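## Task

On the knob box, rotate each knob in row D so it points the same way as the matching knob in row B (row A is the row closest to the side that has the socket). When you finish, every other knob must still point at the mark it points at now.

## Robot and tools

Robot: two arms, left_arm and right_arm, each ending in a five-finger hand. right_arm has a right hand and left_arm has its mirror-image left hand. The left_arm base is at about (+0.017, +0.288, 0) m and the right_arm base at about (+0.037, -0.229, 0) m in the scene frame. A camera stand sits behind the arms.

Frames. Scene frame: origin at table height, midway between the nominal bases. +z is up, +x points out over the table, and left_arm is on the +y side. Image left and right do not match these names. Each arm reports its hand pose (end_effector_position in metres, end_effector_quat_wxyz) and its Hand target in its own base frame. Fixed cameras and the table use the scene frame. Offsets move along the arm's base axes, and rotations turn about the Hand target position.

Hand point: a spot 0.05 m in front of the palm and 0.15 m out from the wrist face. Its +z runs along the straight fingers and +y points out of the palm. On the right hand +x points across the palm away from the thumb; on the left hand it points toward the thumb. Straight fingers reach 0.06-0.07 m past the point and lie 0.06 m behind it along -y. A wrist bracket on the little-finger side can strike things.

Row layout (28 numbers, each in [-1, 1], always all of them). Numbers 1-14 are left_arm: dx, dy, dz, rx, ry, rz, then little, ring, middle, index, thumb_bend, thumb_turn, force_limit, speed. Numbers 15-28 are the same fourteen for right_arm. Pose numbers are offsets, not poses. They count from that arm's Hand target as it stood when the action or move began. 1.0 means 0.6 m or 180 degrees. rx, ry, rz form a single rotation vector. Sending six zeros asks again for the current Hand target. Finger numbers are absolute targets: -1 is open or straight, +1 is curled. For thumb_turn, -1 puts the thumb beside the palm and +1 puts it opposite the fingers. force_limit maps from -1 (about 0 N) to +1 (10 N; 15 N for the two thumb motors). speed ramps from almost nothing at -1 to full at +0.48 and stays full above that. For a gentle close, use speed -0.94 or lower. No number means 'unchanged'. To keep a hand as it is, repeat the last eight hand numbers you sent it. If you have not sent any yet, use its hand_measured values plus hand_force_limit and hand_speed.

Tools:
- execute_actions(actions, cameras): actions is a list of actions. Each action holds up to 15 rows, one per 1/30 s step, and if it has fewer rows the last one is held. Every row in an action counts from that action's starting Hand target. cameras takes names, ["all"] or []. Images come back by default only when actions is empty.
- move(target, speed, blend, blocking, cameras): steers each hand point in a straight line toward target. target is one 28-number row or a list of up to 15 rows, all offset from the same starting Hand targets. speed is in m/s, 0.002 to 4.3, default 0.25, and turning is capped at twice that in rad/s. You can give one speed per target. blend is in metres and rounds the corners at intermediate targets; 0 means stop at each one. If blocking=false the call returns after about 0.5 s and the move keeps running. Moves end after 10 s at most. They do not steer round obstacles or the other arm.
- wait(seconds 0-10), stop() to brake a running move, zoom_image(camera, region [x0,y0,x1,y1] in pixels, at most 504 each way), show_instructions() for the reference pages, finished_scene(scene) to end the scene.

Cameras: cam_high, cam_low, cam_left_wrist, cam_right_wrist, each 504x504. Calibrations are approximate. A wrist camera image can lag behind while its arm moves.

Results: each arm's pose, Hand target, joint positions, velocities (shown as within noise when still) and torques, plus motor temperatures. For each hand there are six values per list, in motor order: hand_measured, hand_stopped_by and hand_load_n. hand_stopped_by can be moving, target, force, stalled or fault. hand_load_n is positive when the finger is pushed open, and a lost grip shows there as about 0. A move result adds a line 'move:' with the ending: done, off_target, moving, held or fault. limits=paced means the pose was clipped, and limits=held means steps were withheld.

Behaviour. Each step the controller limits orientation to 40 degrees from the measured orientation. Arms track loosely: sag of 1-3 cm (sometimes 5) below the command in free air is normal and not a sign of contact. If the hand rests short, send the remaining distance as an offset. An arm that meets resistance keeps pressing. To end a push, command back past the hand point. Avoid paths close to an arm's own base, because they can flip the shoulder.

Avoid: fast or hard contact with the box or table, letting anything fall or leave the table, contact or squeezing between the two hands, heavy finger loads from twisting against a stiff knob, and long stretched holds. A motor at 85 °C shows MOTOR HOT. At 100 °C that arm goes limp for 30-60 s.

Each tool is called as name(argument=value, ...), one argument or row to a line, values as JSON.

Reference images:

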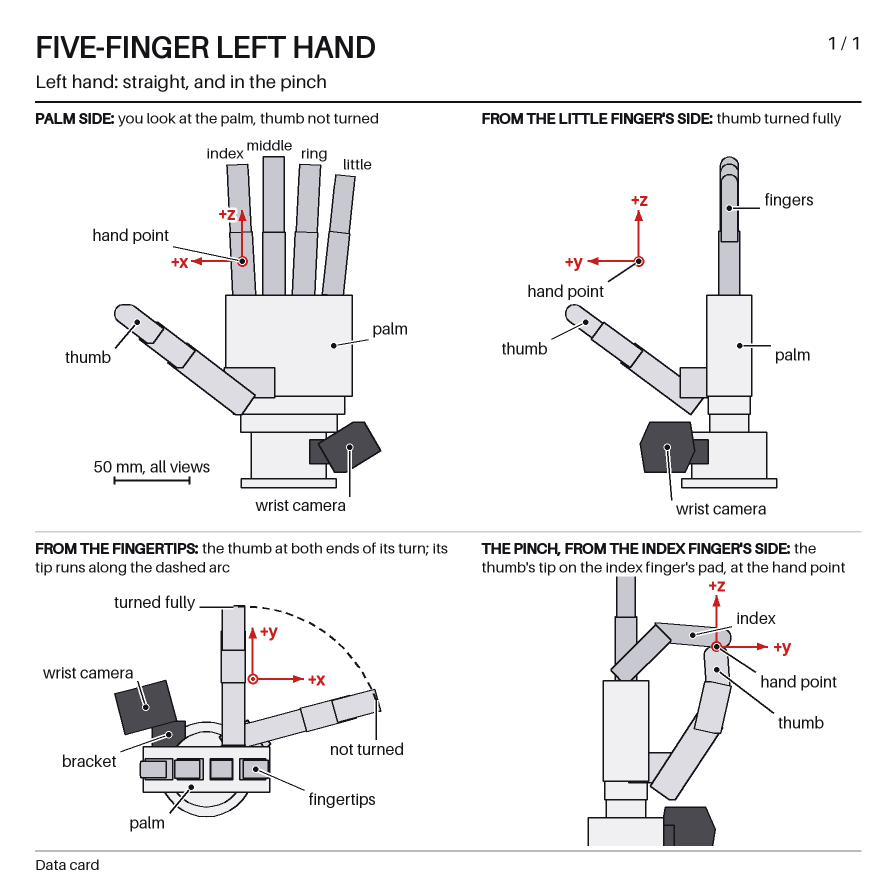

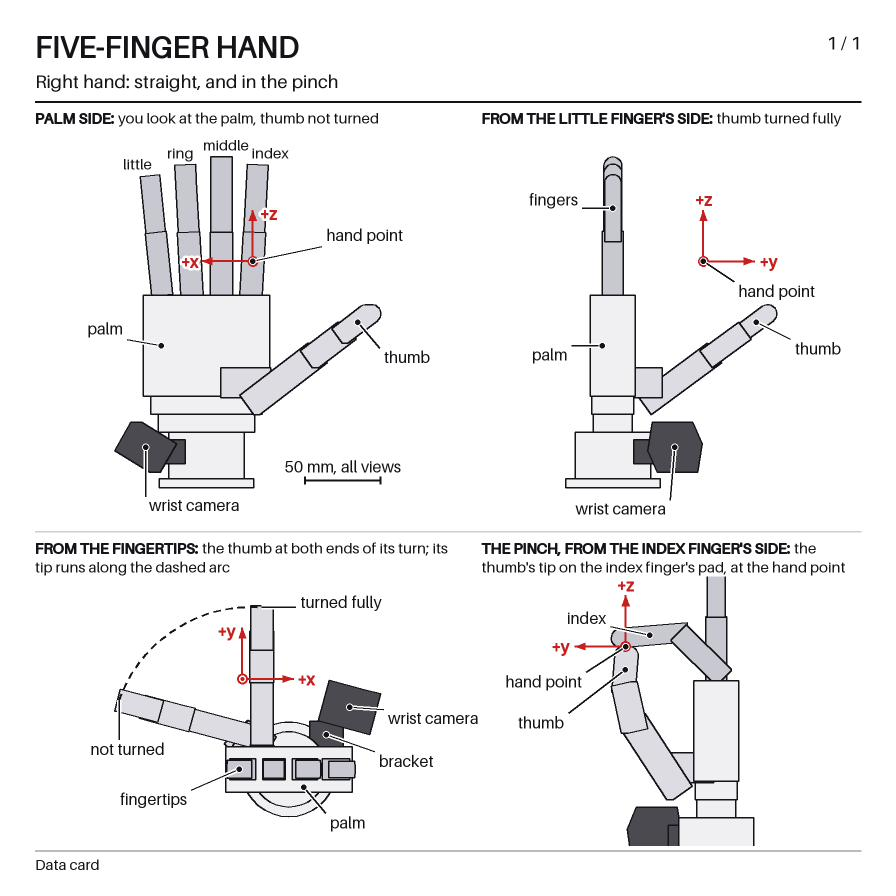

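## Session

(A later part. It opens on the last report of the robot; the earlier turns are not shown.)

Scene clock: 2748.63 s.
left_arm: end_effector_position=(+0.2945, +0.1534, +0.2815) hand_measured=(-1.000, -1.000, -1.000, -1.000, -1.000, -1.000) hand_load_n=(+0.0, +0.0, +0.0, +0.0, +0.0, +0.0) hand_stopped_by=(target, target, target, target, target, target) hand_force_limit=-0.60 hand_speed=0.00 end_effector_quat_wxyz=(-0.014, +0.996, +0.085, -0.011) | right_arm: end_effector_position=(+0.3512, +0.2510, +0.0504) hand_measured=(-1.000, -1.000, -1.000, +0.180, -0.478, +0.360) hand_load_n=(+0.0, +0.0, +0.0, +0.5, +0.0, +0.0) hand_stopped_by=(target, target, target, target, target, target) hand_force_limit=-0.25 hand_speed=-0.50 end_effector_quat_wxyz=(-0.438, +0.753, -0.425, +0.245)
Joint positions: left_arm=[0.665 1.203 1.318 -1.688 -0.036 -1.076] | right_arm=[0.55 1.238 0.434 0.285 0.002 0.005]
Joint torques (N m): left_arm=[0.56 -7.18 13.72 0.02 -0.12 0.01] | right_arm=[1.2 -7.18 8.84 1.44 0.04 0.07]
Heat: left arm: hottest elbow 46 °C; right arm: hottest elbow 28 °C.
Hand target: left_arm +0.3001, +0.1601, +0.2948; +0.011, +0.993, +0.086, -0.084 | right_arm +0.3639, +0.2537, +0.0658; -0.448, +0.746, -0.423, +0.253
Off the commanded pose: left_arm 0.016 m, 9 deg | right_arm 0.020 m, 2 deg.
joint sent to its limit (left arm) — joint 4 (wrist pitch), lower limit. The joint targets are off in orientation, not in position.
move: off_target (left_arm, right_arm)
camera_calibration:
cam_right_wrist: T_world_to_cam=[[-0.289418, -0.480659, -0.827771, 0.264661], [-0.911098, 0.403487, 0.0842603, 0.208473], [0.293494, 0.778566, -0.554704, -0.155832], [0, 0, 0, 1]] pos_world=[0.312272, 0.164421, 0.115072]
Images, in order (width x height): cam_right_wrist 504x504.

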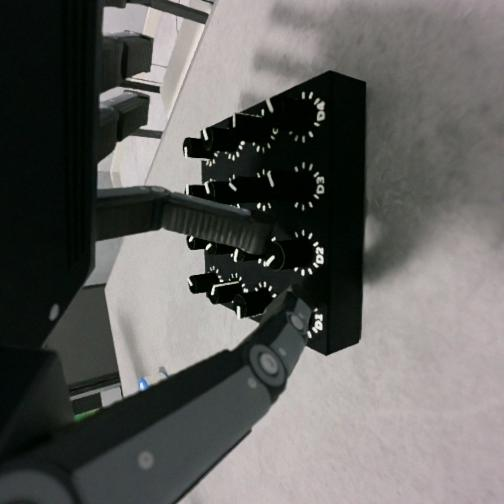

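move(
  target=[
    [0,0,0,0,0,0,-1,-1,-1,-1,-1,-1,-0.6,0,0.01,0.005,0.06,0,0,0,-1,-1,-1,0.17,-0.478,0.36,-0.25,-0.5],
    [0,0,0,0,0,0,-1,-1,-1,-1,-1,-1,-0.6,0,-0.01,0.005,0.06,0,0,-0.0333,-1,-1,-1,0.17,-0.478,0.60,-0.25,-0.5],
    [0,0,0,0,0,0,-1,-1,-1,-1,-1,-1,-0.6,0,-0.01,0.005,0.0,0,0,-0.0333,-1,-1,-1,0.17,-0.478,0.60,-0.25,-0.5],
  ],
  speed=0.1,
  cameras=["cam_right_wrist"],
)

zoom_image(
  camera="cam_right_wrist",
  region=[260, 180, 400, 320],
)

Scene clock: 2833.97 s.
left_arm: end_effector_position=(+0.2945, +0.1534, +0.2815) hand_measured=(-1.000, -1.000, -1.000, -1.000, -1.000, -1.000) hand_load_n=(+0.0, +0.0, +0.0, +0.0, -0.5, +0.0) hand_stopped_by=(target, target, target, target, target, target) hand_force_limit=-0.60 hand_speed=0.00 end_effector_quat_wxyz=(-0.014, +0.996, +0.085, -0.011) | right_arm: end_effector_position=(+0.3603, +0.2523, +0.0680) hand_measured=(-1.000, -1.000, -1.000, +0.170, -0.478, +0.600) hand_load_n=(+0.0, +0.0, +0.0, +0.0, +0.0, +0.0) hand_stopped_by=(target, target, target, target, target, target) hand_force_limit=-0.25 hand_speed=-0.50 end_effector_quat_wxyz=(-0.430, +0.724, -0.462, +0.279)
Joint positions: left_arm=[0.665 1.203 1.318 -1.688 -0.036 -1.076] | right_arm=[0.6 1.203 0.457 0.244 0.152 0.074]
Joint torques (N m): left_arm=[0.5 -7.18 13.75 0.02 -0.13 0.01] | right_arm=[2.55 -5.83 6.56 2.47 0.26 0.15]
Heat: left arm: hottest elbow 46 °C; right arm: hottest elbow 30 °C.
Hand target: left_arm +0.3001, +0.1601, +0.2948; +0.011, +0.993, +0.086, -0.084 | right_arm +0.3580, +0.2568, +0.0658; -0.434, +0.723, -0.461, +0.277
Off the commanded pose: left_arm 0.016 m, 9 deg | right_arm 0.005 m, 1 deg.
joint sent to its limit (left arm) — joint 4 (wrist pitch), lower limit. The joint targets are off in orientation, not in position.
move: off_target (left_arm); target 2's new numbers were sent with right_arm's hand 0.021 m and 2 deg from that target
camera_calibration:
cam_right_wrist: T_world_to_cam=[[-0.320833, -0.444434, -0.836387, 0.285226], [-0.860632, 0.505497, 0.0615252, 0.172384], [0.395448, 0.739561, -0.544675, -0.177335], [0, 0, 0, 1]] pos_world=[0.309996, 0.170774, 0.131363]
Images, in order (width x height): cam_right_wrist 504x504.

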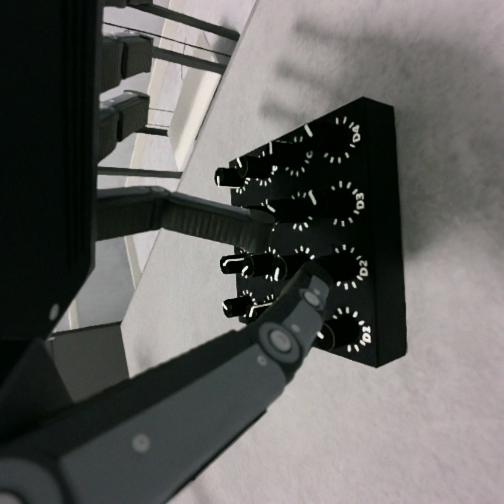

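Scaled by 3.600 from the camera's 504x504 image, which has a finer 720x720 frame.

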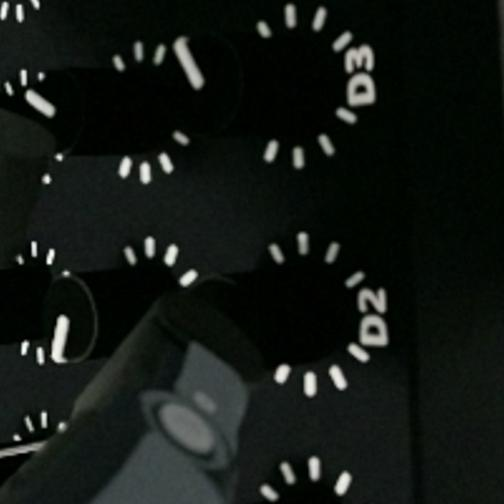

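move(
  target=[
    [0,0,0,0,0,0,-1,-1,-1,-1,-1,-1,-0.6,0,-0.0088,0.0093,0.033,0,0,0,-1,-1,-1,0.17,-0.478,0.60,-0.25,-0.5],
    [0,0,0,0,0,0,-1,-1,-1,-1,-1,-1,-0.6,0,-0.0088,0.0043,0.0,0,0,0,-1,-1,-1,0.17,-0.478,0.60,-0.25,-0.5],
    [0,0,0,0,0,0,-1,-1,-1,-1,-1,-1,-0.6,0,-0.0088,0.0043,-0.039,0,0,0,-1,-1,-1,0.17,-0.478,0.60,-0.25,-0.5],
  ],
  speed=0.1,
  cameras=["cam_right_wrist"],
)

zoom_image(
  camera="cam_right_wrist",
  region=[230, 190, 370, 330],
)

Scene clock: 2855.43 s.
left_arm: end_effector_position=(+0.2945, +0.1534, +0.2815) hand_measured=(-1.000, -1.000, -1.000, -1.000, -1.000, -1.000) hand_load_n=(+0.0, +0.0, +0.0, +0.0, -0.5, +0.0) hand_stopped_by=(target, target, target, target, target, target) hand_force_limit=-0.60 hand_speed=0.00 end_effector_quat_wxyz=(-0.014, +0.996, +0.085, -0.011) | right_arm: end_effector_position=(+0.3538, +0.2568, +0.0432) hand_measured=(-1.000, -1.000, -1.000, +0.170, -0.478, +0.600) hand_load_n=(+0.0, +0.0, +0.0, +0.0, +0.0, +0.5) hand_stopped_by=(target, target, target, target, target, target) hand_force_limit=-0.25 hand_speed=-0.50 end_effector_quat_wxyz=(-0.429, +0.725, -0.462, +0.278)
Joint positions: left_arm=[0.665 1.203 1.318 -1.688 -0.036 -1.076] | right_arm=[0.624 1.274 0.421 0.347 0.173 0.086]
Joint torques (N m): left_arm=[0.62 -7.18 13.74 0.02 -0.12 0.01] | right_arm=[2.26 -6.24 6.15 2.44 0.07 0.15]
Heat: left arm: hottest elbow 46 °C; right arm: hottest elbow 30 °C.
Hand target: left_arm +0.3001, +0.1601, +0.2948; +0.011, +0.993, +0.086, -0.084 | right_arm +0.3526, +0.2593, +0.0423; -0.434, +0.723, -0.462, +0.276
Off the commanded pose: left_arm 0.016 m, 9 deg | right_arm 0.003 m, 1 deg.
joint sent to its limit (left arm) — joint 4 (wrist pitch), lower limit. The joint targets are off in orientation, not in position.
move: off_target (left_arm)
camera_calibration:
cam_right_wrist: T_world_to_cam=[[-0.321924, -0.445884, -0.835196, 0.265084], [-0.861139, 0.504503, 0.0625865, 0.166414], [0.393452, 0.739368, -0.54638, -0.190749], [0, 0, 0, 1]] pos_world=[0.303693, 0.175274, 0.10676]
Images, in order (width x height): cam_right_wrist 504x504.

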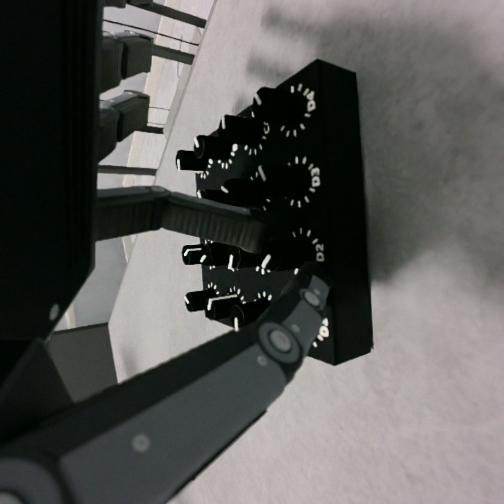

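Scaled by 3.600 from the camera's 504x504 image, which has a finer 720x720 frame.

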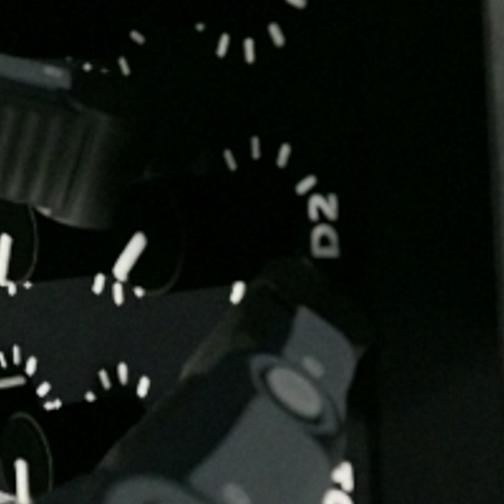

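execute_actions(
  actions=[
    [[0,0,0,0,0,0,-1,-1,-1,-1,-1,-1,-0.6,0,0,0,0,0,0,0,-1,-1,-1,0.40,-0.05,0.58,-0.15,-0.9]],
  ],
  cameras=["cam_right_wrist"],
)

zoom_image(
  camera="cam_right_wrist",
  region=[230, 190, 350, 310],
)

Scene clock: 2876.10 s.
left_arm: end_effector_position=(+0.2945, +0.1534, +0.2815) hand_measured=(-1.000, -1.000, -1.000, -1.000, -1.000, -1.000) hand_load_n=(+0.0, +0.0, +0.0, +0.0, +0.0, +0.0) hand_stopped_by=(target, target, target, target, target, target) hand_force_limit=-0.60 hand_speed=0.00 end_effector_quat_wxyz=(-0.014, +0.996, +0.085, -0.011) | right_arm: end_effector_position=(+0.3539, +0.2568, +0.0433) hand_measured=(-1.000, -1.000, -1.000, +0.260, -0.420, +0.580) hand_load_n=(+0.0, +0.0, +0.0, +6.0, +6.0, +0.0) hand_stopped_by=(target, target, target, force, force, target) hand_force_limit=-0.15 hand_speed=-0.90 end_effector_quat_wxyz=(-0.429, +0.725, -0.462, +0.279)
Joint positions: left_arm=[0.665 1.203 1.318 -1.688 -0.036 -1.076] | right_arm=[0.624 1.274 0.421 0.347 0.173 0.086]
Joint torques (N m): left_arm=[0.56 -7.18 13.7 -0.02 -0.12 0] | right_arm=[2.26 -6.18 6.05 2.32 0.08 0.15]
Heat: left arm: hottest elbow 46 °C; right arm: hottest elbow 28 °C.
Hand target: left_arm +0.3001, +0.1601, +0.2948; +0.011, +0.993, +0.086, -0.084 | right_arm +0.3526, +0.2593, +0.0423; -0.434, +0.723, -0.462, +0.276
Off the commanded pose: left_arm 0.016 m, 9 deg | right_arm 0.003 m, 1 deg.
joint sent to its limit (left arm) — joint 4 (wrist pitch), lower limit. The joint targets are off in orientation, not in position.
camera_calibration:
cam_right_wrist: T_world_to_cam=[[-0.321601, -0.445725, -0.835405, 0.26498], [-0.861167, 0.504484, 0.0623535, 0.16645], [0.393656, 0.739476, -0.546086, -0.190861], [0, 0, 0, 1]] pos_world=[0.303693, 0.175274, 0.106761]
Images, in order (width x height): cam_right_wrist 504x504.

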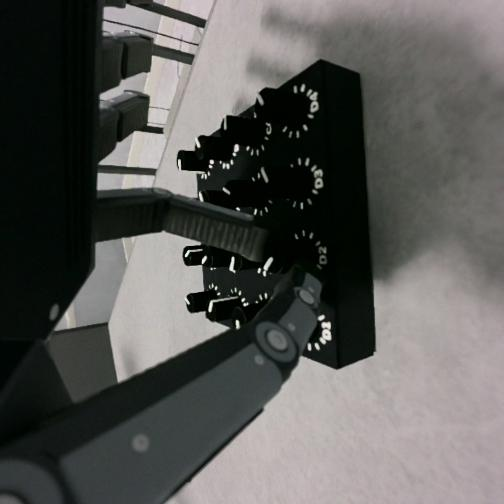

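Scaled by 4.200 from the camera's 504x504 image, which has a finer 720x720 frame.

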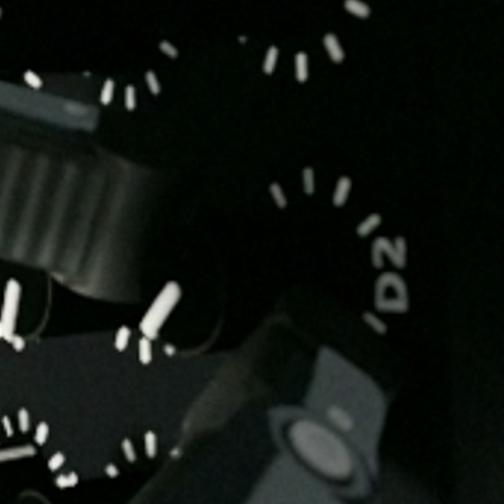

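execute_actions(
  actions=[
    [[0,0,0,0,0,0,-1,-1,-1,-1,-1,-1,-0.6,0,0,0,0,0,0,0,-1,-1,-1,0.40,-0.05,0.51,-0.15,-0.9]],
  ],
  cameras=["cam_right_wrist"],
)

zoom_image(
  camera="cam_right_wrist",
  region=[230, 190, 350, 310],
)

Scene clock: 2898.10 s.
left_arm: end_effector_position=(+0.2945, +0.1534, +0.2815) hand_measured=(-1.000, -1.000, -1.000, -1.000, -1.000, -1.000) hand_load_n=(+0.0, +0.0, +0.0, +0.0, +0.0, +0.0) hand_stopped_by=(target, target, target, target, target, target) hand_force_limit=-0.60 hand_speed=0.00 end_effector_quat_wxyz=(-0.014, +0.996, +0.085, -0.011) | right_arm: end_effector_position=(+0.3539, +0.2568, +0.0433) hand_measured=(-1.000, -1.000, -1.000, +0.260, -0.420, +0.510) hand_load_n=(+0.0, +0.0, +0.0, +5.5, +7.5, -1.5) hand_stopped_by=(target, target, target, force, force, target) hand_force_limit=-0.15 hand_speed=-0.90 end_effector_quat_wxyz=(-0.429, +0.725, -0.462, +0.279)
Joint positions: left_arm=[0.665 1.203 1.318 -1.688 -0.036 -1.076] | right_arm=[0.624 1.274 0.421 0.347 0.173 0.086]
Joint torques (N m): left_arm=[0.62 -7.3 13.71 0.01 -0.12 0] | right_arm=[2.43 -6.3 6.09 2.51 0.09 0.15]
Heat: left arm: hottest elbow 46 °C; right arm: hottest elbow 28 °C.
Hand target: left_arm +0.3001, +0.1601, +0.2948; +0.011, +0.993, +0.086, -0.084 | right_arm +0.3526, +0.2593, +0.0423; -0.434, +0.723, -0.462, +0.276
Off the commanded pose: left_arm 0.016 m, 9 deg | right_arm 0.003 m, 1 deg.
joint sent to its limit (left arm) — joint 4 (wrist pitch), lower limit. The joint targets are off in orientation, not in position.
camera_calibration:
cam_right_wrist: T_world_to_cam=[[-0.321601, -0.445725, -0.835405, 0.26498], [-0.861167, 0.504484, 0.0623535, 0.16645], [0.393656, 0.739476, -0.546086, -0.190861], [0, 0, 0, 1]] pos_world=[0.303693, 0.175274, 0.106761]
Images, in order (width x height): cam_right_wrist 504x504.

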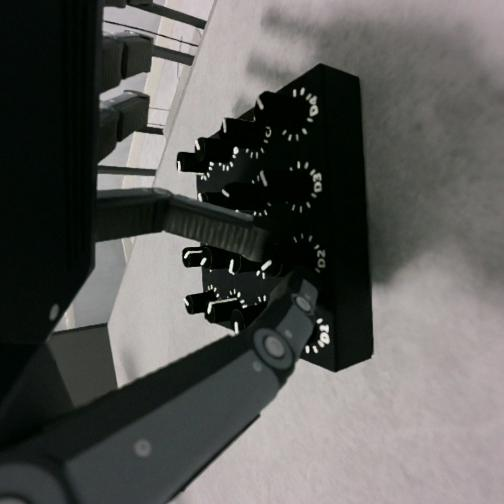

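Scaled by 4.200 from the camera's 504x504 image, which has a finer 720x720 frame.

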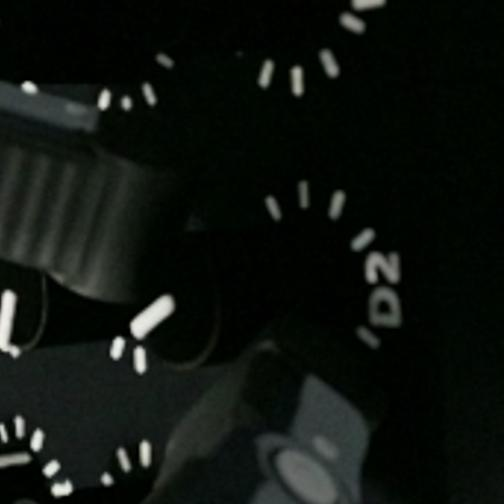

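move(
  target=[
    [0,0,0,0,0,0,-1,-1,-1,-1,-1,-1,-0.6,0,0,0,0.0,0,0,0,-1,-1,-1,0.17,-0.478,0.51,-0.25,-0.5],
    [0,0,0,0,0,0,-1,-1,-1,-1,-1,-1,-0.6,0,0.015,0.006,0.03,0,0,0,-1,-1,-1,0.17,-0.478,0.51,-0.25,-0.5],
  ],
  speed=0.08,
  cameras=["cam_right_wrist"],
)

zoom_image(
  camera="cam_right_wrist",
  region=[230, 190, 350, 310],
)

Scene clock: 2931.17 s.
left_arm: end_effector_position=(+0.2945, +0.1534, +0.2815) hand_measured=(-1.000, -1.000, -1.000, -1.000, -1.000, -1.000) hand_load_n=(+0.0, +0.0, +0.0, +0.0, +0.0, +0.0) hand_stopped_by=(target, target, target, target, target, target) hand_force_limit=-0.60 hand_speed=0.00 end_effector_quat_wxyz=(-0.014, +0.996, +0.085, -0.011) | right_arm: end_effector_position=(+0.3481, +0.2541, +0.0410) hand_measured=(-1.000, -1.000, -1.000, +0.170, -0.478, +0.510) hand_load_n=(+0.0, -0.5, +0.0, +2.5, +0.0, +0.5) hand_stopped_by=(target, target, target, target, target, target) hand_force_limit=-0.25 hand_speed=-0.50 end_effector_quat_wxyz=(-0.420, +0.732, -0.463, +0.272)
Joint positions: left_arm=[0.665 1.203 1.318 -1.688 -0.036 -1.076] | right_arm=[0.624 1.259 0.421 0.306 0.166 0.086]
Joint torques (N m): left_arm=[0.56 -7.18 13.75 0.01 -0.13 0.01] | right_arm=[1.55 -7.18 9.18 1.05 0.07 0.11]
Heat: left arm: hottest elbow 46 °C; right arm: hottest elbow 28 °C.
Hand target: left_arm +0.3001, +0.1601, +0.2948; +0.011, +0.993, +0.086, -0.084 | right_arm +0.3616, +0.2629, +0.0603; -0.434, +0.723, -0.462, +0.276
Off the commanded pose: left_arm 0.016 m, 9 deg | right_arm 0.025 m, 2 deg.
joint sent to its limit (left arm) — joint 4 (wrist pitch), lower limit. The joint targets are off in orientation, not in position.
move: off_target (left_arm, right_arm)
camera_calibration:
cam_right_wrist: T_world_to_cam=[[-0.338107, -0.457969, -0.822161, 0.268368], [-0.862259, 0.500788, 0.0756429, 0.163785], [0.377086, 0.734491, -0.564207, -0.180113], [0, 0, 0, 1]] pos_world=[0.299881, 0.173174, 0.106632]
Images, in order (width x height): cam_right_wrist 504x504.

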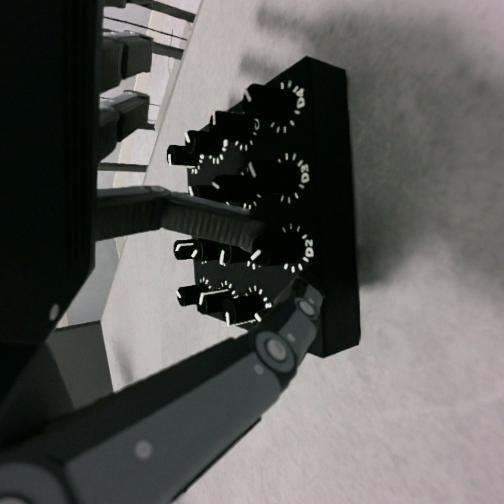

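Scaled by 4.200 from the camera's 504x504 image, which has a finer 720x720 frame.

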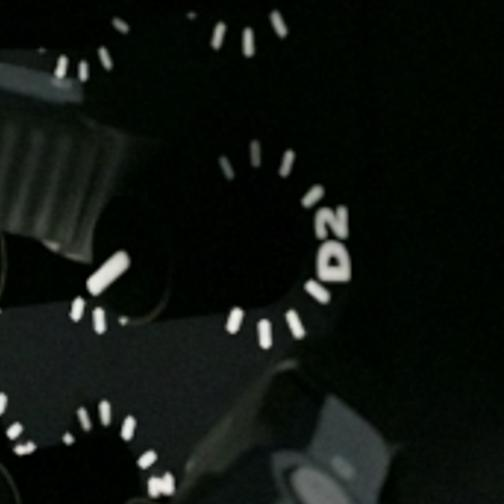

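move(
  target=[
    [0,0,0,0,0,0,-1,-1,-1,-1,-1,-1,-0.6,0,0.005,0.0,0.05,0,0,0,-1,-1,-1,0.10,-0.55,0.51,-0.25,-0.5],
    [0,0,0,0,0,0,-1,-1,-1,-1,-1,-1,-0.6,0,0.0,0.0,0.10,0,0,0,-1,-1,-1,0.10,-0.55,0.51,-0.25,-0.5],
  ],
  speed=0.15,
  cameras=["cam_right_wrist"],
)

zoom_image(
  camera="cam_right_wrist",
  region=[250, 160, 430, 340],
)

Scene clock: 2951.73 s.
left_arm: end_effector_position=(+0.2945, +0.1534, +0.2815) hand_measured=(-1.000, -1.000, -1.000, -1.000, -1.000, -1.000) hand_load_n=(+0.0, +0.0, +0.5, +0.0, +0.0, +0.0) hand_stopped_by=(target, target, target, target, target, target) hand_force_limit=-0.60 hand_speed=0.00 end_effector_quat_wxyz=(-0.014, +0.996, +0.085, -0.011) | right_arm: end_effector_position=(+0.3445, +0.2529, +0.0950) hand_measured=(-1.000, -1.000, -1.000, +0.100, -0.550, +0.510) hand_load_n=(+0.0, +0.0, +0.0, +0.0, +0.0, +0.0) hand_stopped_by=(target, target, target, force, target, target) hand_force_limit=-0.25 hand_speed=-0.50 end_effector_quat_wxyz=(-0.417, +0.735, -0.463, +0.268)
Joint positions: left_arm=[0.665 1.203 1.318 -1.688 -0.036 -1.076] | right_arm=[0.624 1.092 0.498 0.053 0.161 0.086]
Joint torques (N m): left_arm=[0.44 -7.3 13.72 -0.01 -0.12 0.01] | right_arm=[1.26 -6.18 11.44 1.47 0.25 0.11]
Heat: left arm: hottest elbow 46 °C; right arm: hottest elbow 28 °C.
Hand target: left_arm +0.3001, +0.1601, +0.2948; +0.011, +0.993, +0.086, -0.084 | right_arm +0.3617, +0.2629, +0.1204; -0.434, +0.723, -0.461, +0.276
Off the commanded pose: left_arm 0.016 m, 9 deg | right_arm 0.032 m, 3 deg.
joint sent to its limit (left arm) — joint 4 (wrist pitch), lower limit. The joint targets are off in orientation, not in position.
move: off_target (left_arm, right_arm)
camera_calibration:
cam_right_wrist: T_world_to_cam=[[-0.343997, -0.462449, -0.817195, 0.313658], [-0.863756, 0.49715, 0.0822617, 0.158042], [0.368226, 0.734155, -0.570461, -0.143557], [0, 0, 0, 1]] pos_world=[0.297269, 0.171873, 0.161424]
Images, in order (width x height): cam_right_wrist 504x504.

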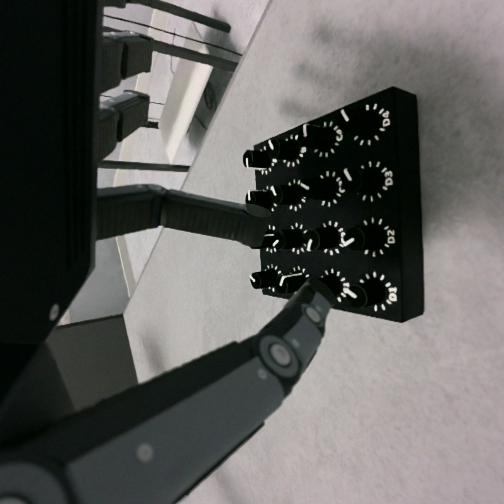

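Scaled by 2.800 from the camera's 504x504 image, which has a finer 720x720 frame.

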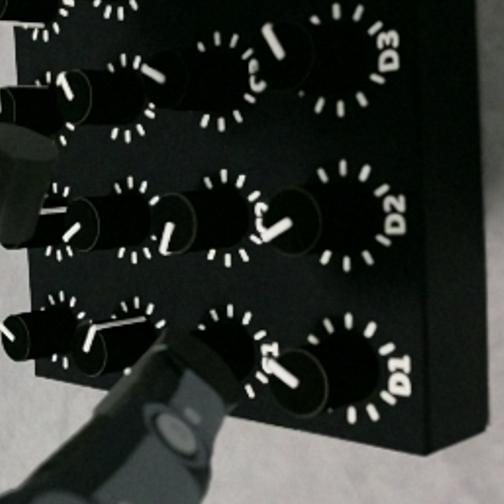

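wait(
  seconds=0.1,
  cameras=["cam_high", "cam_low", "cam_right_wrist"],
)

zoom_image(
  camera="cam_right_wrist",
  region=[330, 200, 400, 270],
)

zoom_image(
  camera="cam_right_wrist",
  region=[330, 250, 400, 320],
)

Scene clock: 2987.67 s.
left_arm: end_effector_position=(+0.2945, +0.1534, +0.2815) hand_measured=(-1.000, -1.000, -1.000, -1.000, -1.000, -1.000) hand_load_n=(+0.0, +0.0, +0.0, +0.0, +0.0, +0.0) hand_stopped_by=(target, target, target, target, target, target) hand_force_limit=-0.60 hand_speed=0.00 end_effector_quat_wxyz=(-0.014, +0.996, +0.085, -0.011) | right_arm: end_effector_position=(+0.3445, +0.2529, +0.0950) hand_measured=(-1.000, -1.000, -1.000, +0.100, -0.550, +0.510) hand_load_n=(+0.0, -0.5, +0.0, +0.0, +0.0, +0.0) hand_stopped_by=(target, target, target, force, target, target) hand_force_limit=-0.25 hand_speed=-0.50 end_effector_quat_wxyz=(-0.417, +0.735, -0.463, +0.268)
Joint positions: left_arm=[0.665 1.203 1.318 -1.688 -0.036 -1.076] | right_arm=[0.624 1.092 0.498 0.053 0.161 0.086]
Joint torques (N m): left_arm=[0.38 -7.18 13.71 -0.02 -0.12 0.01] | right_arm=[1.61 -6.01 11.55 1.39 0.27 0.11]
Motor temperatures (°C): left_arm=[26 24 47 27 26 26] | right_arm=[23 27 34 26 27 24]
Heat: left arm: hottest elbow 47 °C; right arm: hottest elbow 34 °C.
Hand target: left_arm +0.3001, +0.1601, +0.2948; +0.011, +0.993, +0.086, -0.084 | right_arm +0.3617, +0.2629, +0.1204; -0.434, +0.723, -0.461, +0.276
Off the commanded pose: left_arm 0.016 m, 9 deg | right_arm 0.032 m, 3 deg.
wait: 0.10 s; at rest from the start
camera_calibration:
cam_right_wrist: T_world_to_cam=[[-0.343997, -0.462449, -0.817195, 0.313658], [-0.863756, 0.49715, 0.0822617, 0.158042], [0.368226, 0.734155, -0.570461, -0.143557], [0, 0, 0, 1]] pos_world=[0.297269, 0.171873, 0.161424]
Images, in order (width x height): cam_high 504x504, cam_low 504x504, cam_right_wrist 504x504.

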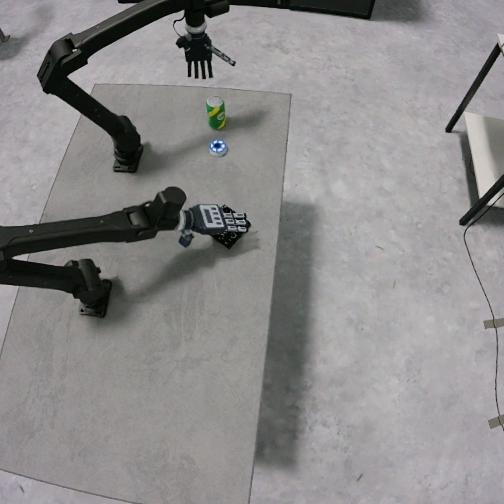

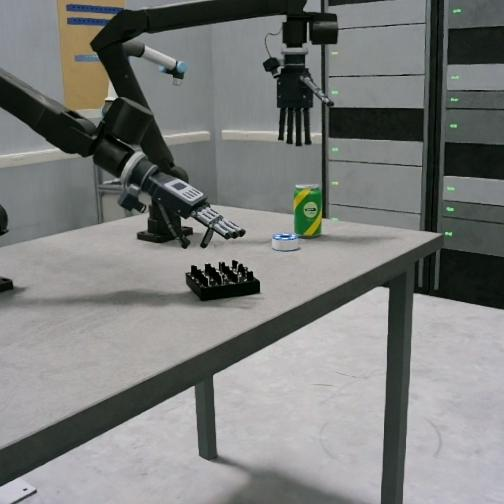

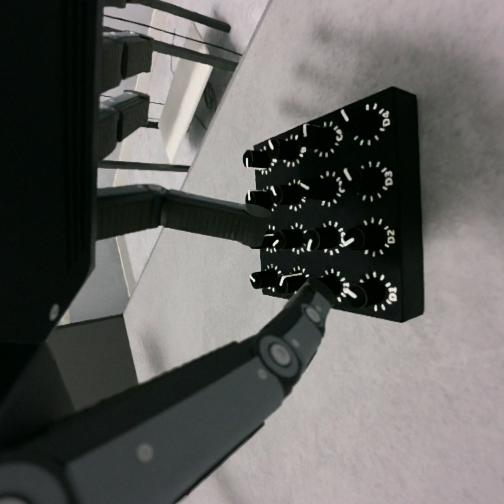

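Scaled by 7.200 from the camera's 504x504 image, which has a finer 720x720 frame.

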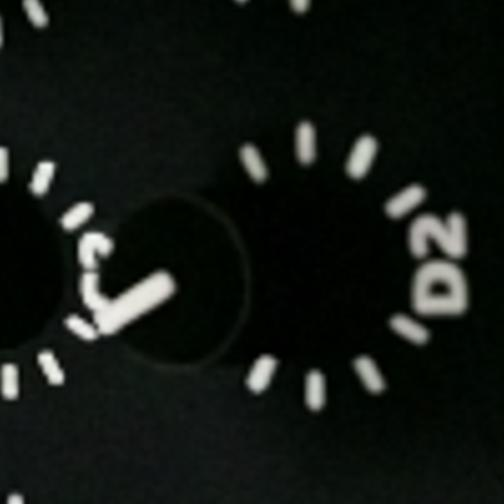

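Scaled by 7.200 from the camera's 504x504 image, which has a finer 720x720 frame.

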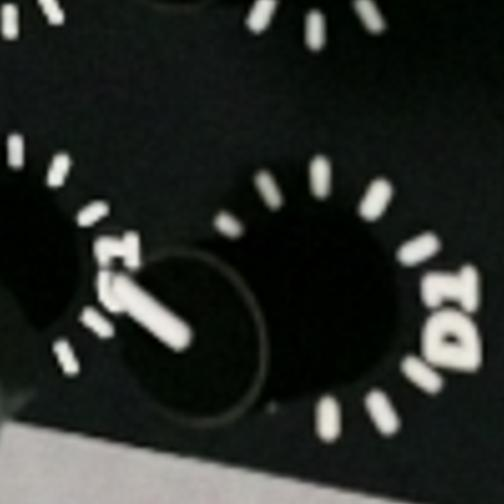

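move(
  target=[
    [0,0,0,0,0,0,-1,-1,-1,-1,-1,-1,-0.6,0,-0.0598,0.0213,0.0,0,0,0,-1,-1,-1,0.17,-0.478,0.62,-0.25,-0.5],
    [0,0,0,0,0,0,-1,-1,-1,-1,-1,-1,-0.6,0,-0.0598,0.013,-0.075,0,0,0,-1,-1,-1,0.17,-0.478,0.62,-0.25,-0.5],
    [0,0,0,0,0,0,-1,-1,-1,-1,-1,-1,-0.6,0,-0.0598,0.013,-0.097,0,0,0,-1,-1,-1,0.17,-0.478,0.62,-0.25,-0.5],
  ],
  speed=0.12,
  cameras=["cam_right_wrist"],
)

zoom_image(
  camera="cam_right_wrist",
  region=[270, 190, 390, 310],
)

Scene clock: 3036.30 s.
left_arm: end_effector_position=(+0.2945, +0.1534, +0.2815) hand_measured=(-1.000, -1.000, -1.000, -1.000, -1.000, -1.000) hand_load_n=(+0.0, +0.0, +0.0, +0.0, +0.0, +0.0) hand_stopped_by=(target, target, target, target, target, target) hand_force_limit=-0.60 hand_speed=0.00 end_effector_quat_wxyz=(-0.014, +0.996, +0.085, -0.011) | right_arm: end_effector_position=(+0.3249, +0.2718, +0.0653) hand_measured=(-1.000, -1.000, -1.000, +0.170, -0.478, +0.620) hand_load_n=(+0.0, +0.0, +0.0, +0.0, +0.0, +0.0) hand_stopped_by=(target, target, target, target, target, target) hand_force_limit=-0.25 hand_speed=-0.50 end_effector_quat_wxyz=(-0.432, +0.726, -0.458, +0.277)
Joint positions: left_arm=[0.665 1.203 1.318 -1.688 -0.036 -1.076] | right_arm=[0.724 1.157 0.415 0.232 0.252 0.132]
Joint torques (N m): left_arm=[0.44 -7.06 13.74 0.03 -0.12 0.01] | right_arm=[1.2 -5.25 6.61 2.54 0.11 0.12]
Heat: left arm: hottest elbow 47 °C; right arm: hottest elbow 36 °C.
Hand target: left_arm +0.3001, +0.1601, +0.2948; +0.011, +0.993, +0.086, -0.084 | right_arm +0.3258, +0.2706, +0.0622; -0.434, +0.723, -0.462, +0.276
Off the commanded pose: left_arm 0.016 m, 9 deg | right_arm 0.003 m, 1 deg.
joint sent to its limit (left arm) — joint 4 (wrist pitch), lower limit. The joint targets are off in orientation, not in position.
move: off_target (left_arm)
camera_calibration:
cam_right_wrist: T_world_to_cam=[[-0.314685, -0.445495, -0.838157, 0.278682], [-0.8658, 0.496647, 0.0610873, 0.136198], [0.389054, 0.7449, -0.541997, -0.178764], [0, 0, 0, 1]] pos_world=[0.275167, 0.189671, 0.12837]
Images, in order (width x height): cam_right_wrist 504x504.

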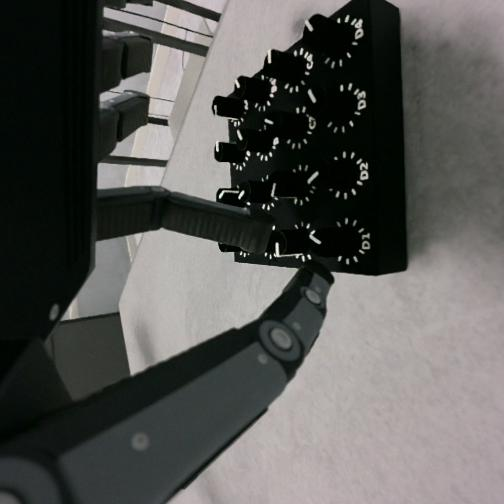

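Scaled by 4.200 from the camera's 504x504 image, which has a finer 720x720 frame.

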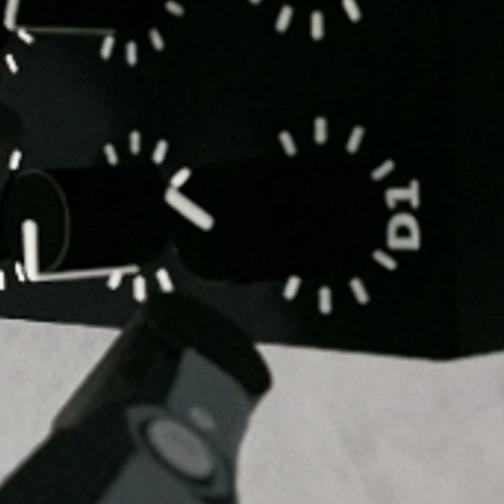

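move(
  target=[
    [0,0,0,0,0,0,-1,-1,-1,-1,-1,-1,-0.6,0,-0.0018,-0.0227,0.033,0,0,0,-1,-1,-1,0.17,-0.478,0.62,-0.25,-0.5],
    [0,0,0,0,0,0,-1,-1,-1,-1,-1,-1,-0.6,0,-0.0018,-0.0007,0.0,0,0,0,-1,-1,-1,0.17,-0.478,0.62,-0.25,-0.5],
    [0,0,0,0,0,0,-1,-1,-1,-1,-1,-1,-0.6,0,-0.0018,-0.0007,-0.0337,0,0,0,-1,-1,-1,0.17,-0.478,0.62,-0.25,-0.5],
  ],
  speed=0.12,
  cameras=["cam_right_wrist"],
)

zoom_image(
  camera="cam_right_wrist",
  region=[230, 190, 350, 310],
)

Scene clock: 3062.80 s.
left_arm: end_effector_position=(+0.2945, +0.1534, +0.2815) hand_measured=(-1.000, -1.000, -1.000, -1.000, -1.000, -1.000) hand_load_n=(+0.0, +0.0, +0.0, +0.0, +0.0, +0.0) hand_stopped_by=(target, target, target, target, target, target) hand_force_limit=-0.60 hand_speed=0.00 end_effector_quat_wxyz=(-0.014, +0.996, +0.085, -0.011) | right_arm: end_effector_position=(+0.3275, +0.2658, +0.0428) hand_measured=(-1.000, -1.000, -1.000, +0.170, -0.478, +0.620) hand_load_n=(+0.0, +0.0, +0.0, +0.0, +0.0, +0.0) hand_stopped_by=(target, target, target, target, target, target) hand_force_limit=-0.25 hand_speed=-0.50 end_effector_quat_wxyz=(-0.429, +0.724, -0.463, +0.279)
Joint positions: left_arm=[0.665 1.203 1.318 -1.688 -0.036 -1.076] | right_arm=[0.708 1.226 0.385 0.327 0.248 0.131]
Joint torques (N m): left_arm=[0.5 -7.18 13.72 -0.02 -0.13 0] | right_arm=[2.73 -6.12 6.12 2.61 0.3 0.15]
Heat: left arm: hottest elbow 47 °C; right arm: hottest elbow 32 °C.
Hand target: left_arm +0.3001, +0.1601, +0.2948; +0.011, +0.993, +0.086, -0.084 | right_arm +0.3247, +0.2703, +0.0420; -0.434, +0.723, -0.462, +0.276
Off the commanded pose: left_arm 0.016 m, 9 deg | right_arm 0.005 m, 1 deg.
joint sent to its limit (left arm) — joint 4 (wrist pitch), lower limit. The joint targets are off in orientation, not in position.
move: off_target (left_arm)
camera_calibration:
cam_right_wrist: T_world_to_cam=[[-0.324083, -0.443764, -0.83549, 0.260534], [-0.859216, 0.507636, 0.0636596, 0.137675], [0.395875, 0.738498, -0.545806, -0.187879], [0, 0, 0, 1]] pos_world=[0.277104, 0.184475, 0.106364]
Images, in order (width x height): cam_right_wrist 504x504.

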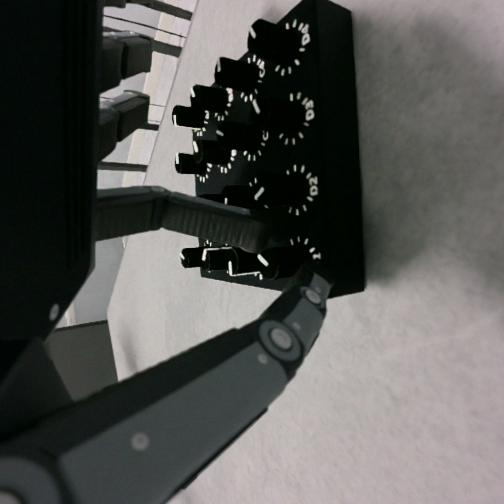

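Scaled by 4.200 from the camera's 504x504 image, which has a finer 720x720 frame.

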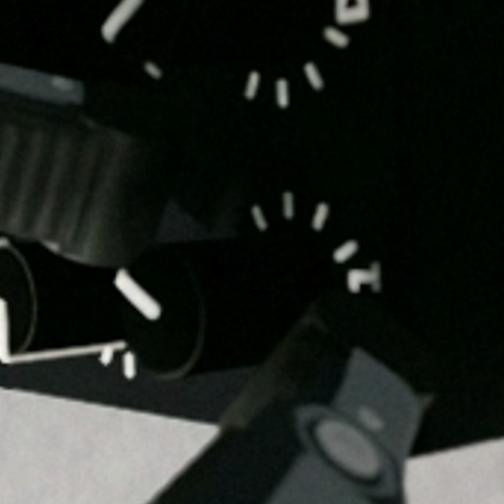

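move(
  target=[
    [0,0,0,0,0,0,-1,-1,-1,-1,-1,-1,-0.6,0,-0.002,0.0083,0.03,0,0,0,-1,-1,-1,0.17,-0.478,0.62,-0.25,-0.5],
    [0,0,0,0,0,0,-1,-1,-1,-1,-1,-1,-0.6,0,-0.002,0.0033,0.0,0,0,0,-1,-1,-1,0.17,-0.478,0.62,-0.25,-0.5],
  ],
  speed=0.1,
)

Scene clock: 3075.80 s.
left_arm: end_effector_position=(+0.2945, +0.1534, +0.2815) hand_measured=(-1.000, -1.000, -1.000, -1.000, -1.000, -1.000) hand_load_n=(+0.0, +0.0, +0.0, +0.0, +0.0, +0.0) hand_stopped_by=(target, target, target, target, target, target) hand_force_limit=-0.60 hand_speed=0.00 end_effector_quat_wxyz=(-0.014, +0.996, +0.085, -0.011) | right_arm: end_effector_position=(+0.3254, +0.2685, +0.0439) hand_measured=(-1.000, -1.000, -1.000, +0.170, -0.478, +0.620) hand_load_n=(+0.0, -0.5, +0.0, +0.0, +0.0, +0.0) hand_stopped_by=(target, target, target, target, target, target) hand_force_limit=-0.25 hand_speed=-0.50 end_effector_quat_wxyz=(-0.429, +0.723, -0.463, +0.280)
Joint positions: left_arm=[0.665 1.203 1.318 -1.688 -0.036 -1.076] | right_arm=[0.721 1.224 0.385 0.325 0.26 0.135]
Joint torques (N m): left_arm=[0.5 -7.18 13.71 -0.02 -0.12 0.01] | right_arm=[2.26 -5.66 6.26 2.37 0.1 0.14]
Heat: left arm: hottest elbow 47 °C; right arm: hottest elbow 31 °C.
Hand target: left_arm +0.3001, +0.1601, +0.2948; +0.011, +0.993, +0.086, -0.084 | right_arm +0.3236, +0.2723, +0.0420; -0.434, +0.723, -0.462, +0.276
Off the commanded pose: left_arm 0.016 m, 9 deg | right_arm 0.005 m, 1 deg.
joint sent to its limit (left arm) — joint 4 (wrist pitch), lower limit. The joint targets are off in orientation, not in position.
move: off_target (left_arm)

execute_actions(
  actions=[
    [[0,0,0,0,0,0,-1,-1,-1,-1,-1,-1,-0.6,0,0,0,0,0,0,0,-1,-1,-1,0.40,-0.05,0.62,-0.15,-0.9]],
    [[0,0,0,0,0,0,-1,-1,-1,-1,-1,-1,-0.6,0,0,0,0,0,0,0,-1,-1,-1,0.40,-0.05,0.62,-0.15,-0.9]],
    [[0,0,0,0,0,0,-1,-1,-1,-1,-1,-1,-0.6,0,0,0,0,0,0,0,-1,-1,-1,0.40,-0.05,0.62,-0.15,-0.9]],
  ],
  cameras=["cam_right_wrist"],
)

zoom_image(
  camera="cam_right_wrist",
  region=[230, 190, 350, 310],
)

Scene clock: 3085.50 s.
left_arm: end_effector_position=(+0.2945, +0.1534, +0.2815) hand_measured=(-1.000, -1.000, -1.000, -1.000, -1.000, -1.000) hand_load_n=(+0.0, +0.0, +0.0, +0.0, +0.0, +0.0) hand_stopped_by=(target, target, target, target, target, target) hand_force_limit=-0.60 hand_speed=0.00 end_effector_quat_wxyz=(-0.014, +0.996, +0.085, -0.011) | right_arm: end_effector_position=(+0.3244, +0.2682, +0.0427) hand_measured=(-1.000, -1.000, -1.000, +0.262, -0.426, +0.620) hand_load_n=(+0.0, +0.0, +0.0, +4.5, +6.0, +0.0) hand_stopped_by=(target, target, target, force, force, target) hand_force_limit=-0.15 hand_speed=-0.90 end_effector_quat_wxyz=(-0.429, +0.724, -0.462, +0.279)
Joint positions: left_arm=[0.665 1.203 1.318 -1.688 -0.036 -1.076] | right_arm=[0.721 1.224 0.383 0.325 0.258 0.135]
Joint torques (N m): left_arm=[0.56 -7.18 13.75 0.03 -0.13 0.01] | right_arm=[2.55 -5.3 6.31 2.47 0.22 0.15]
Heat: left arm: hottest elbow 47 °C; right arm: hottest elbow 31 °C.
Hand target: left_arm +0.3001, +0.1601, +0.2948; +0.011, +0.993, +0.086, -0.084 | right_arm +0.3235, +0.2722, +0.0419; -0.434, +0.723, -0.462, +0.276
Off the commanded pose: left_arm 0.016 m, 9 deg | right_arm 0.004 m, 1 deg.
joint sent to its limit (left arm) — joint 4 (wrist pitch), lower limit. The joint targets are off in orientation, not in position.
camera_calibration:
cam_right_wrist: T_world_to_cam=[[-0.322785, -0.444853, -0.835414, 0.260283], [-0.860259, 0.505955, 0.0629663, 0.134697], [0.394671, 0.738997, -0.546003, -0.188279], [0, 0, 0, 1]] pos_world=[0.274198, 0.186775, 0.106162]
Images, in order (width x height): cam_right_wrist 504x504.

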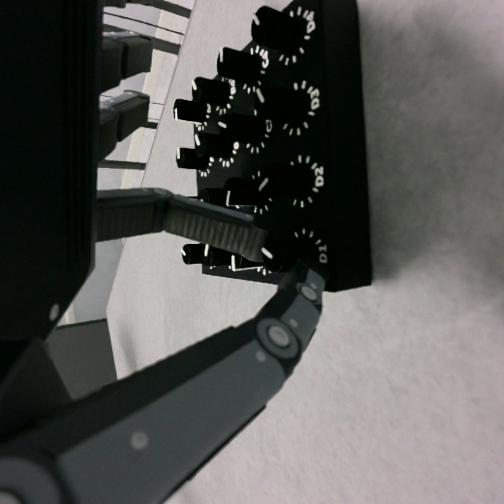

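Scaled by 4.200 from the camera's 504x504 image, which has a finer 720x720 frame.

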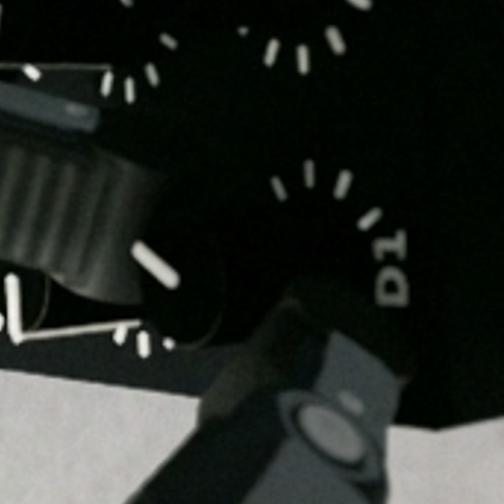

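Good grip on D1. Wipe.

execute_actions(
  actions=[
    [[0,0,0,0,0,0,-1,-1,-1,-1,-1,-1,-0.6,0,0,0,0,0,0,0,-1,-1,-1,0.40,-0.05,0.54,-0.15,-0.9]],
    [[0,0,0,0,0,0,-1,-1,-1,-1,-1,-1,-0.6,0,0,0,0,0,0,0,-1,-1,-1,0.40,-0.05,0.48,-0.15,-0.9]],
    [[0,0,0,0,0,0,-1,-1,-1,-1,-1,-1,-0.6,0,0,0,0,0,0,0,-1,-1,-1,0.40,-0.05,0.42,-0.15,-0.9]],
  ],
  cameras=["cam_right_wrist"],
)

zoom_image(
  camera="cam_right_wrist",
  region=[230, 190, 350, 310],
)

Scene clock: 3098.27 s.
left_arm: end_effector_position=(+0.2945, +0.1534, +0.2815) hand_measured=(-1.000, -1.000, -1.000, -1.000, -1.000, -1.000) hand_load_n=(+0.0, +0.0, +0.0, +0.0, +0.0, +0.0) hand_stopped_by=(target, target, target, target, target, target) hand_force_limit=-0.60 hand_speed=0.00 end_effector_quat_wxyz=(-0.014, +0.996, +0.085, -0.011) | right_arm: end_effector_position=(+0.3245, +0.2681, +0.0427) hand_measured=(-1.000, -1.000, -1.000, +0.262, -0.426, +0.420) hand_load_n=(-0.5, +0.0, +0.0, +5.0, +6.0, -2.0) hand_stopped_by=(target, target, target, force, force, target) hand_force_limit=-0.15 hand_speed=-0.90 end_effector_quat_wxyz=(-0.429, +0.724, -0.463, +0.279)
Joint positions: left_arm=[0.665 1.203 1.318 -1.688 -0.036 -1.076] | right_arm=[0.721 1.224 0.383 0.325 0.259 0.135]
Joint torques (N m): left_arm=[0.56 -7.36 13.71 -0.02 -0.12 0.01] | right_arm=[2.32 -5.48 6.26 2.45 0.17 0.15]
Heat: left arm: hottest elbow 47 °C; right arm: hottest elbow 30 °C.
Hand target: left_arm +0.3001, +0.1601, +0.2948; +0.011, +0.993, +0.086, -0.084 | right_arm +0.3235, +0.2722, +0.0420; -0.434, +0.723, -0.462, +0.276
Off the commanded pose: left_arm 0.016 m, 9 deg | right_arm 0.004 m, 1 deg.
joint sent to its limit (left arm) — joint 4 (wrist pitch), lower limit. The joint targets are off in orientation, not in position.
camera_calibration:
cam_right_wrist: T_world_to_cam=[[-0.322824, -0.444864, -0.835392, 0.260249], [-0.859929, 0.506567, 0.0625482, 0.134589], [0.395357, 0.73857, -0.546083, -0.188306], [0, 0, 0, 1]] pos_world=[0.2742, 0.186675, 0.106161]
Images, in order (width x height): cam_right_wrist 504x504.

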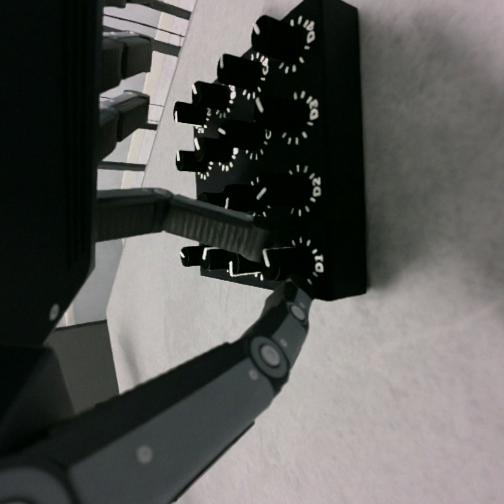

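Scaled by 4.200 from the camera's 504x504 image, which has a finer 720x720 frame.

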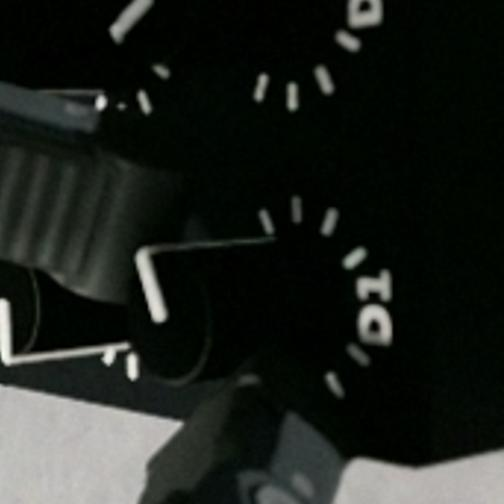

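execute_actions(
  actions=[
    [[0,0,0,0,0,0,-1,-1,-1,-1,-1,-1,-0.6,0,0,0,0,0,0,0,-1,-1,-1,0.40,-0.05,0.37,-0.15,-0.9]],
    [[0,0,0,0,0,0,-1,-1,-1,-1,-1,-1,-0.6,0,0,0,0,0,0,0,-1,-1,-1,0.40,-0.05,0.33,-0.15,-0.9]],
  ],
  cameras=["cam_right_wrist"],
)

zoom_image(
  camera="cam_right_wrist",
  region=[230, 190, 350, 310],
)

Scene clock: 3120.27 s.
left_arm: end_effector_position=(+0.2945, +0.1534, +0.2815) hand_measured=(-1.000, -1.000, -1.000, -1.000, -1.000, -1.000) hand_load_n=(+0.0, +0.0, +0.0, +0.0, +0.0, +0.0) hand_stopped_by=(target, target, target, target, target, target) hand_force_limit=-0.60 hand_speed=0.00 end_effector_quat_wxyz=(-0.014, +0.996, +0.085, -0.011) | right_arm: end_effector_position=(+0.3246, +0.2680, +0.0427) hand_measured=(-1.000, -1.000, -1.000, +0.262, -0.424, +0.330) hand_load_n=(+0.0, -0.5, +0.0, +3.0, +1.5, -0.5) hand_stopped_by=(target, target, target, force, force, target) hand_force_limit=-0.15 hand_speed=-0.90 end_effector_quat_wxyz=(-0.428, +0.724, -0.463, +0.279)
Joint positions: left_arm=[0.665 1.203 1.318 -1.688 -0.036 -1.076] | right_arm=[0.721 1.224 0.383 0.325 0.26 0.135]
Joint torques (N m): left_arm=[0.56 -7.24 13.74 0.01 -0.13 0.01] | right_arm=[2.49 -5.42 6.41 2.43 0.13 0.16]
Motor temperatures (°C): left_arm=[26 24 47 27 26 26] | right_arm=[23 27 29 26 27 24]
Heat: left arm: hottest elbow 47 °C; right arm: hottest elbow 29 °C.
Hand target: left_arm +0.3001, +0.1601, +0.2948; +0.011, +0.993, +0.086, -0.084 | right_arm +0.3235, +0.2722, +0.0420; -0.434, +0.723, -0.462, +0.276
Off the commanded pose: left_arm 0.016 m, 9 deg | right_arm 0.004 m, 1 deg.
joint sent to its limit (left arm) — joint 4 (wrist pitch), lower limit. The joint targets are off in orientation, not in position.
camera_calibration:
cam_right_wrist: T_world_to_cam=[[-0.322976, -0.44484, -0.835346, 0.260237], [-0.859595, 0.507167, 0.0622737, 0.134467], [0.395958, 0.738173, -0.546185, -0.188314], [0, 0, 0, 1]] pos_world=[0.274202, 0.186575, 0.10616]
Images, in order (width x height): cam_right_wrist 504x504.

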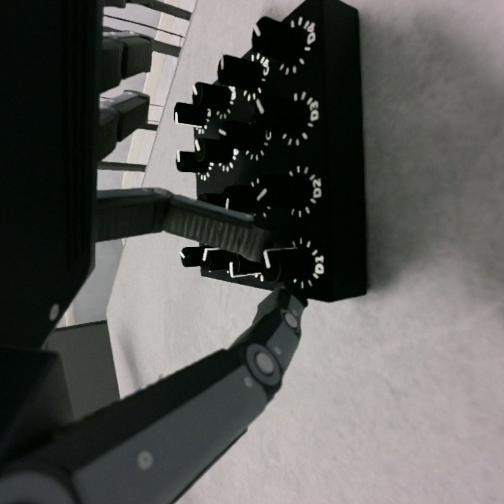

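Scaled by 4.200 from the camera's 504x504 image, which has a finer 720x720 frame.

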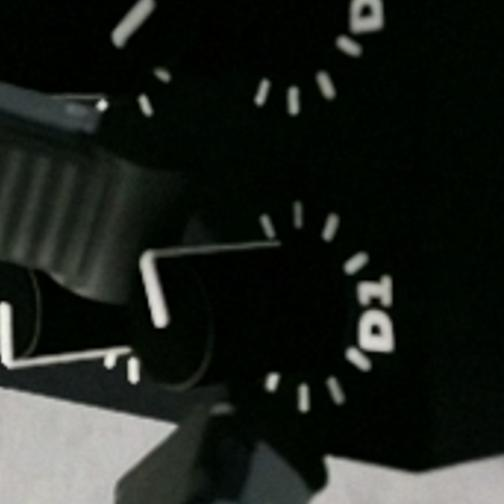

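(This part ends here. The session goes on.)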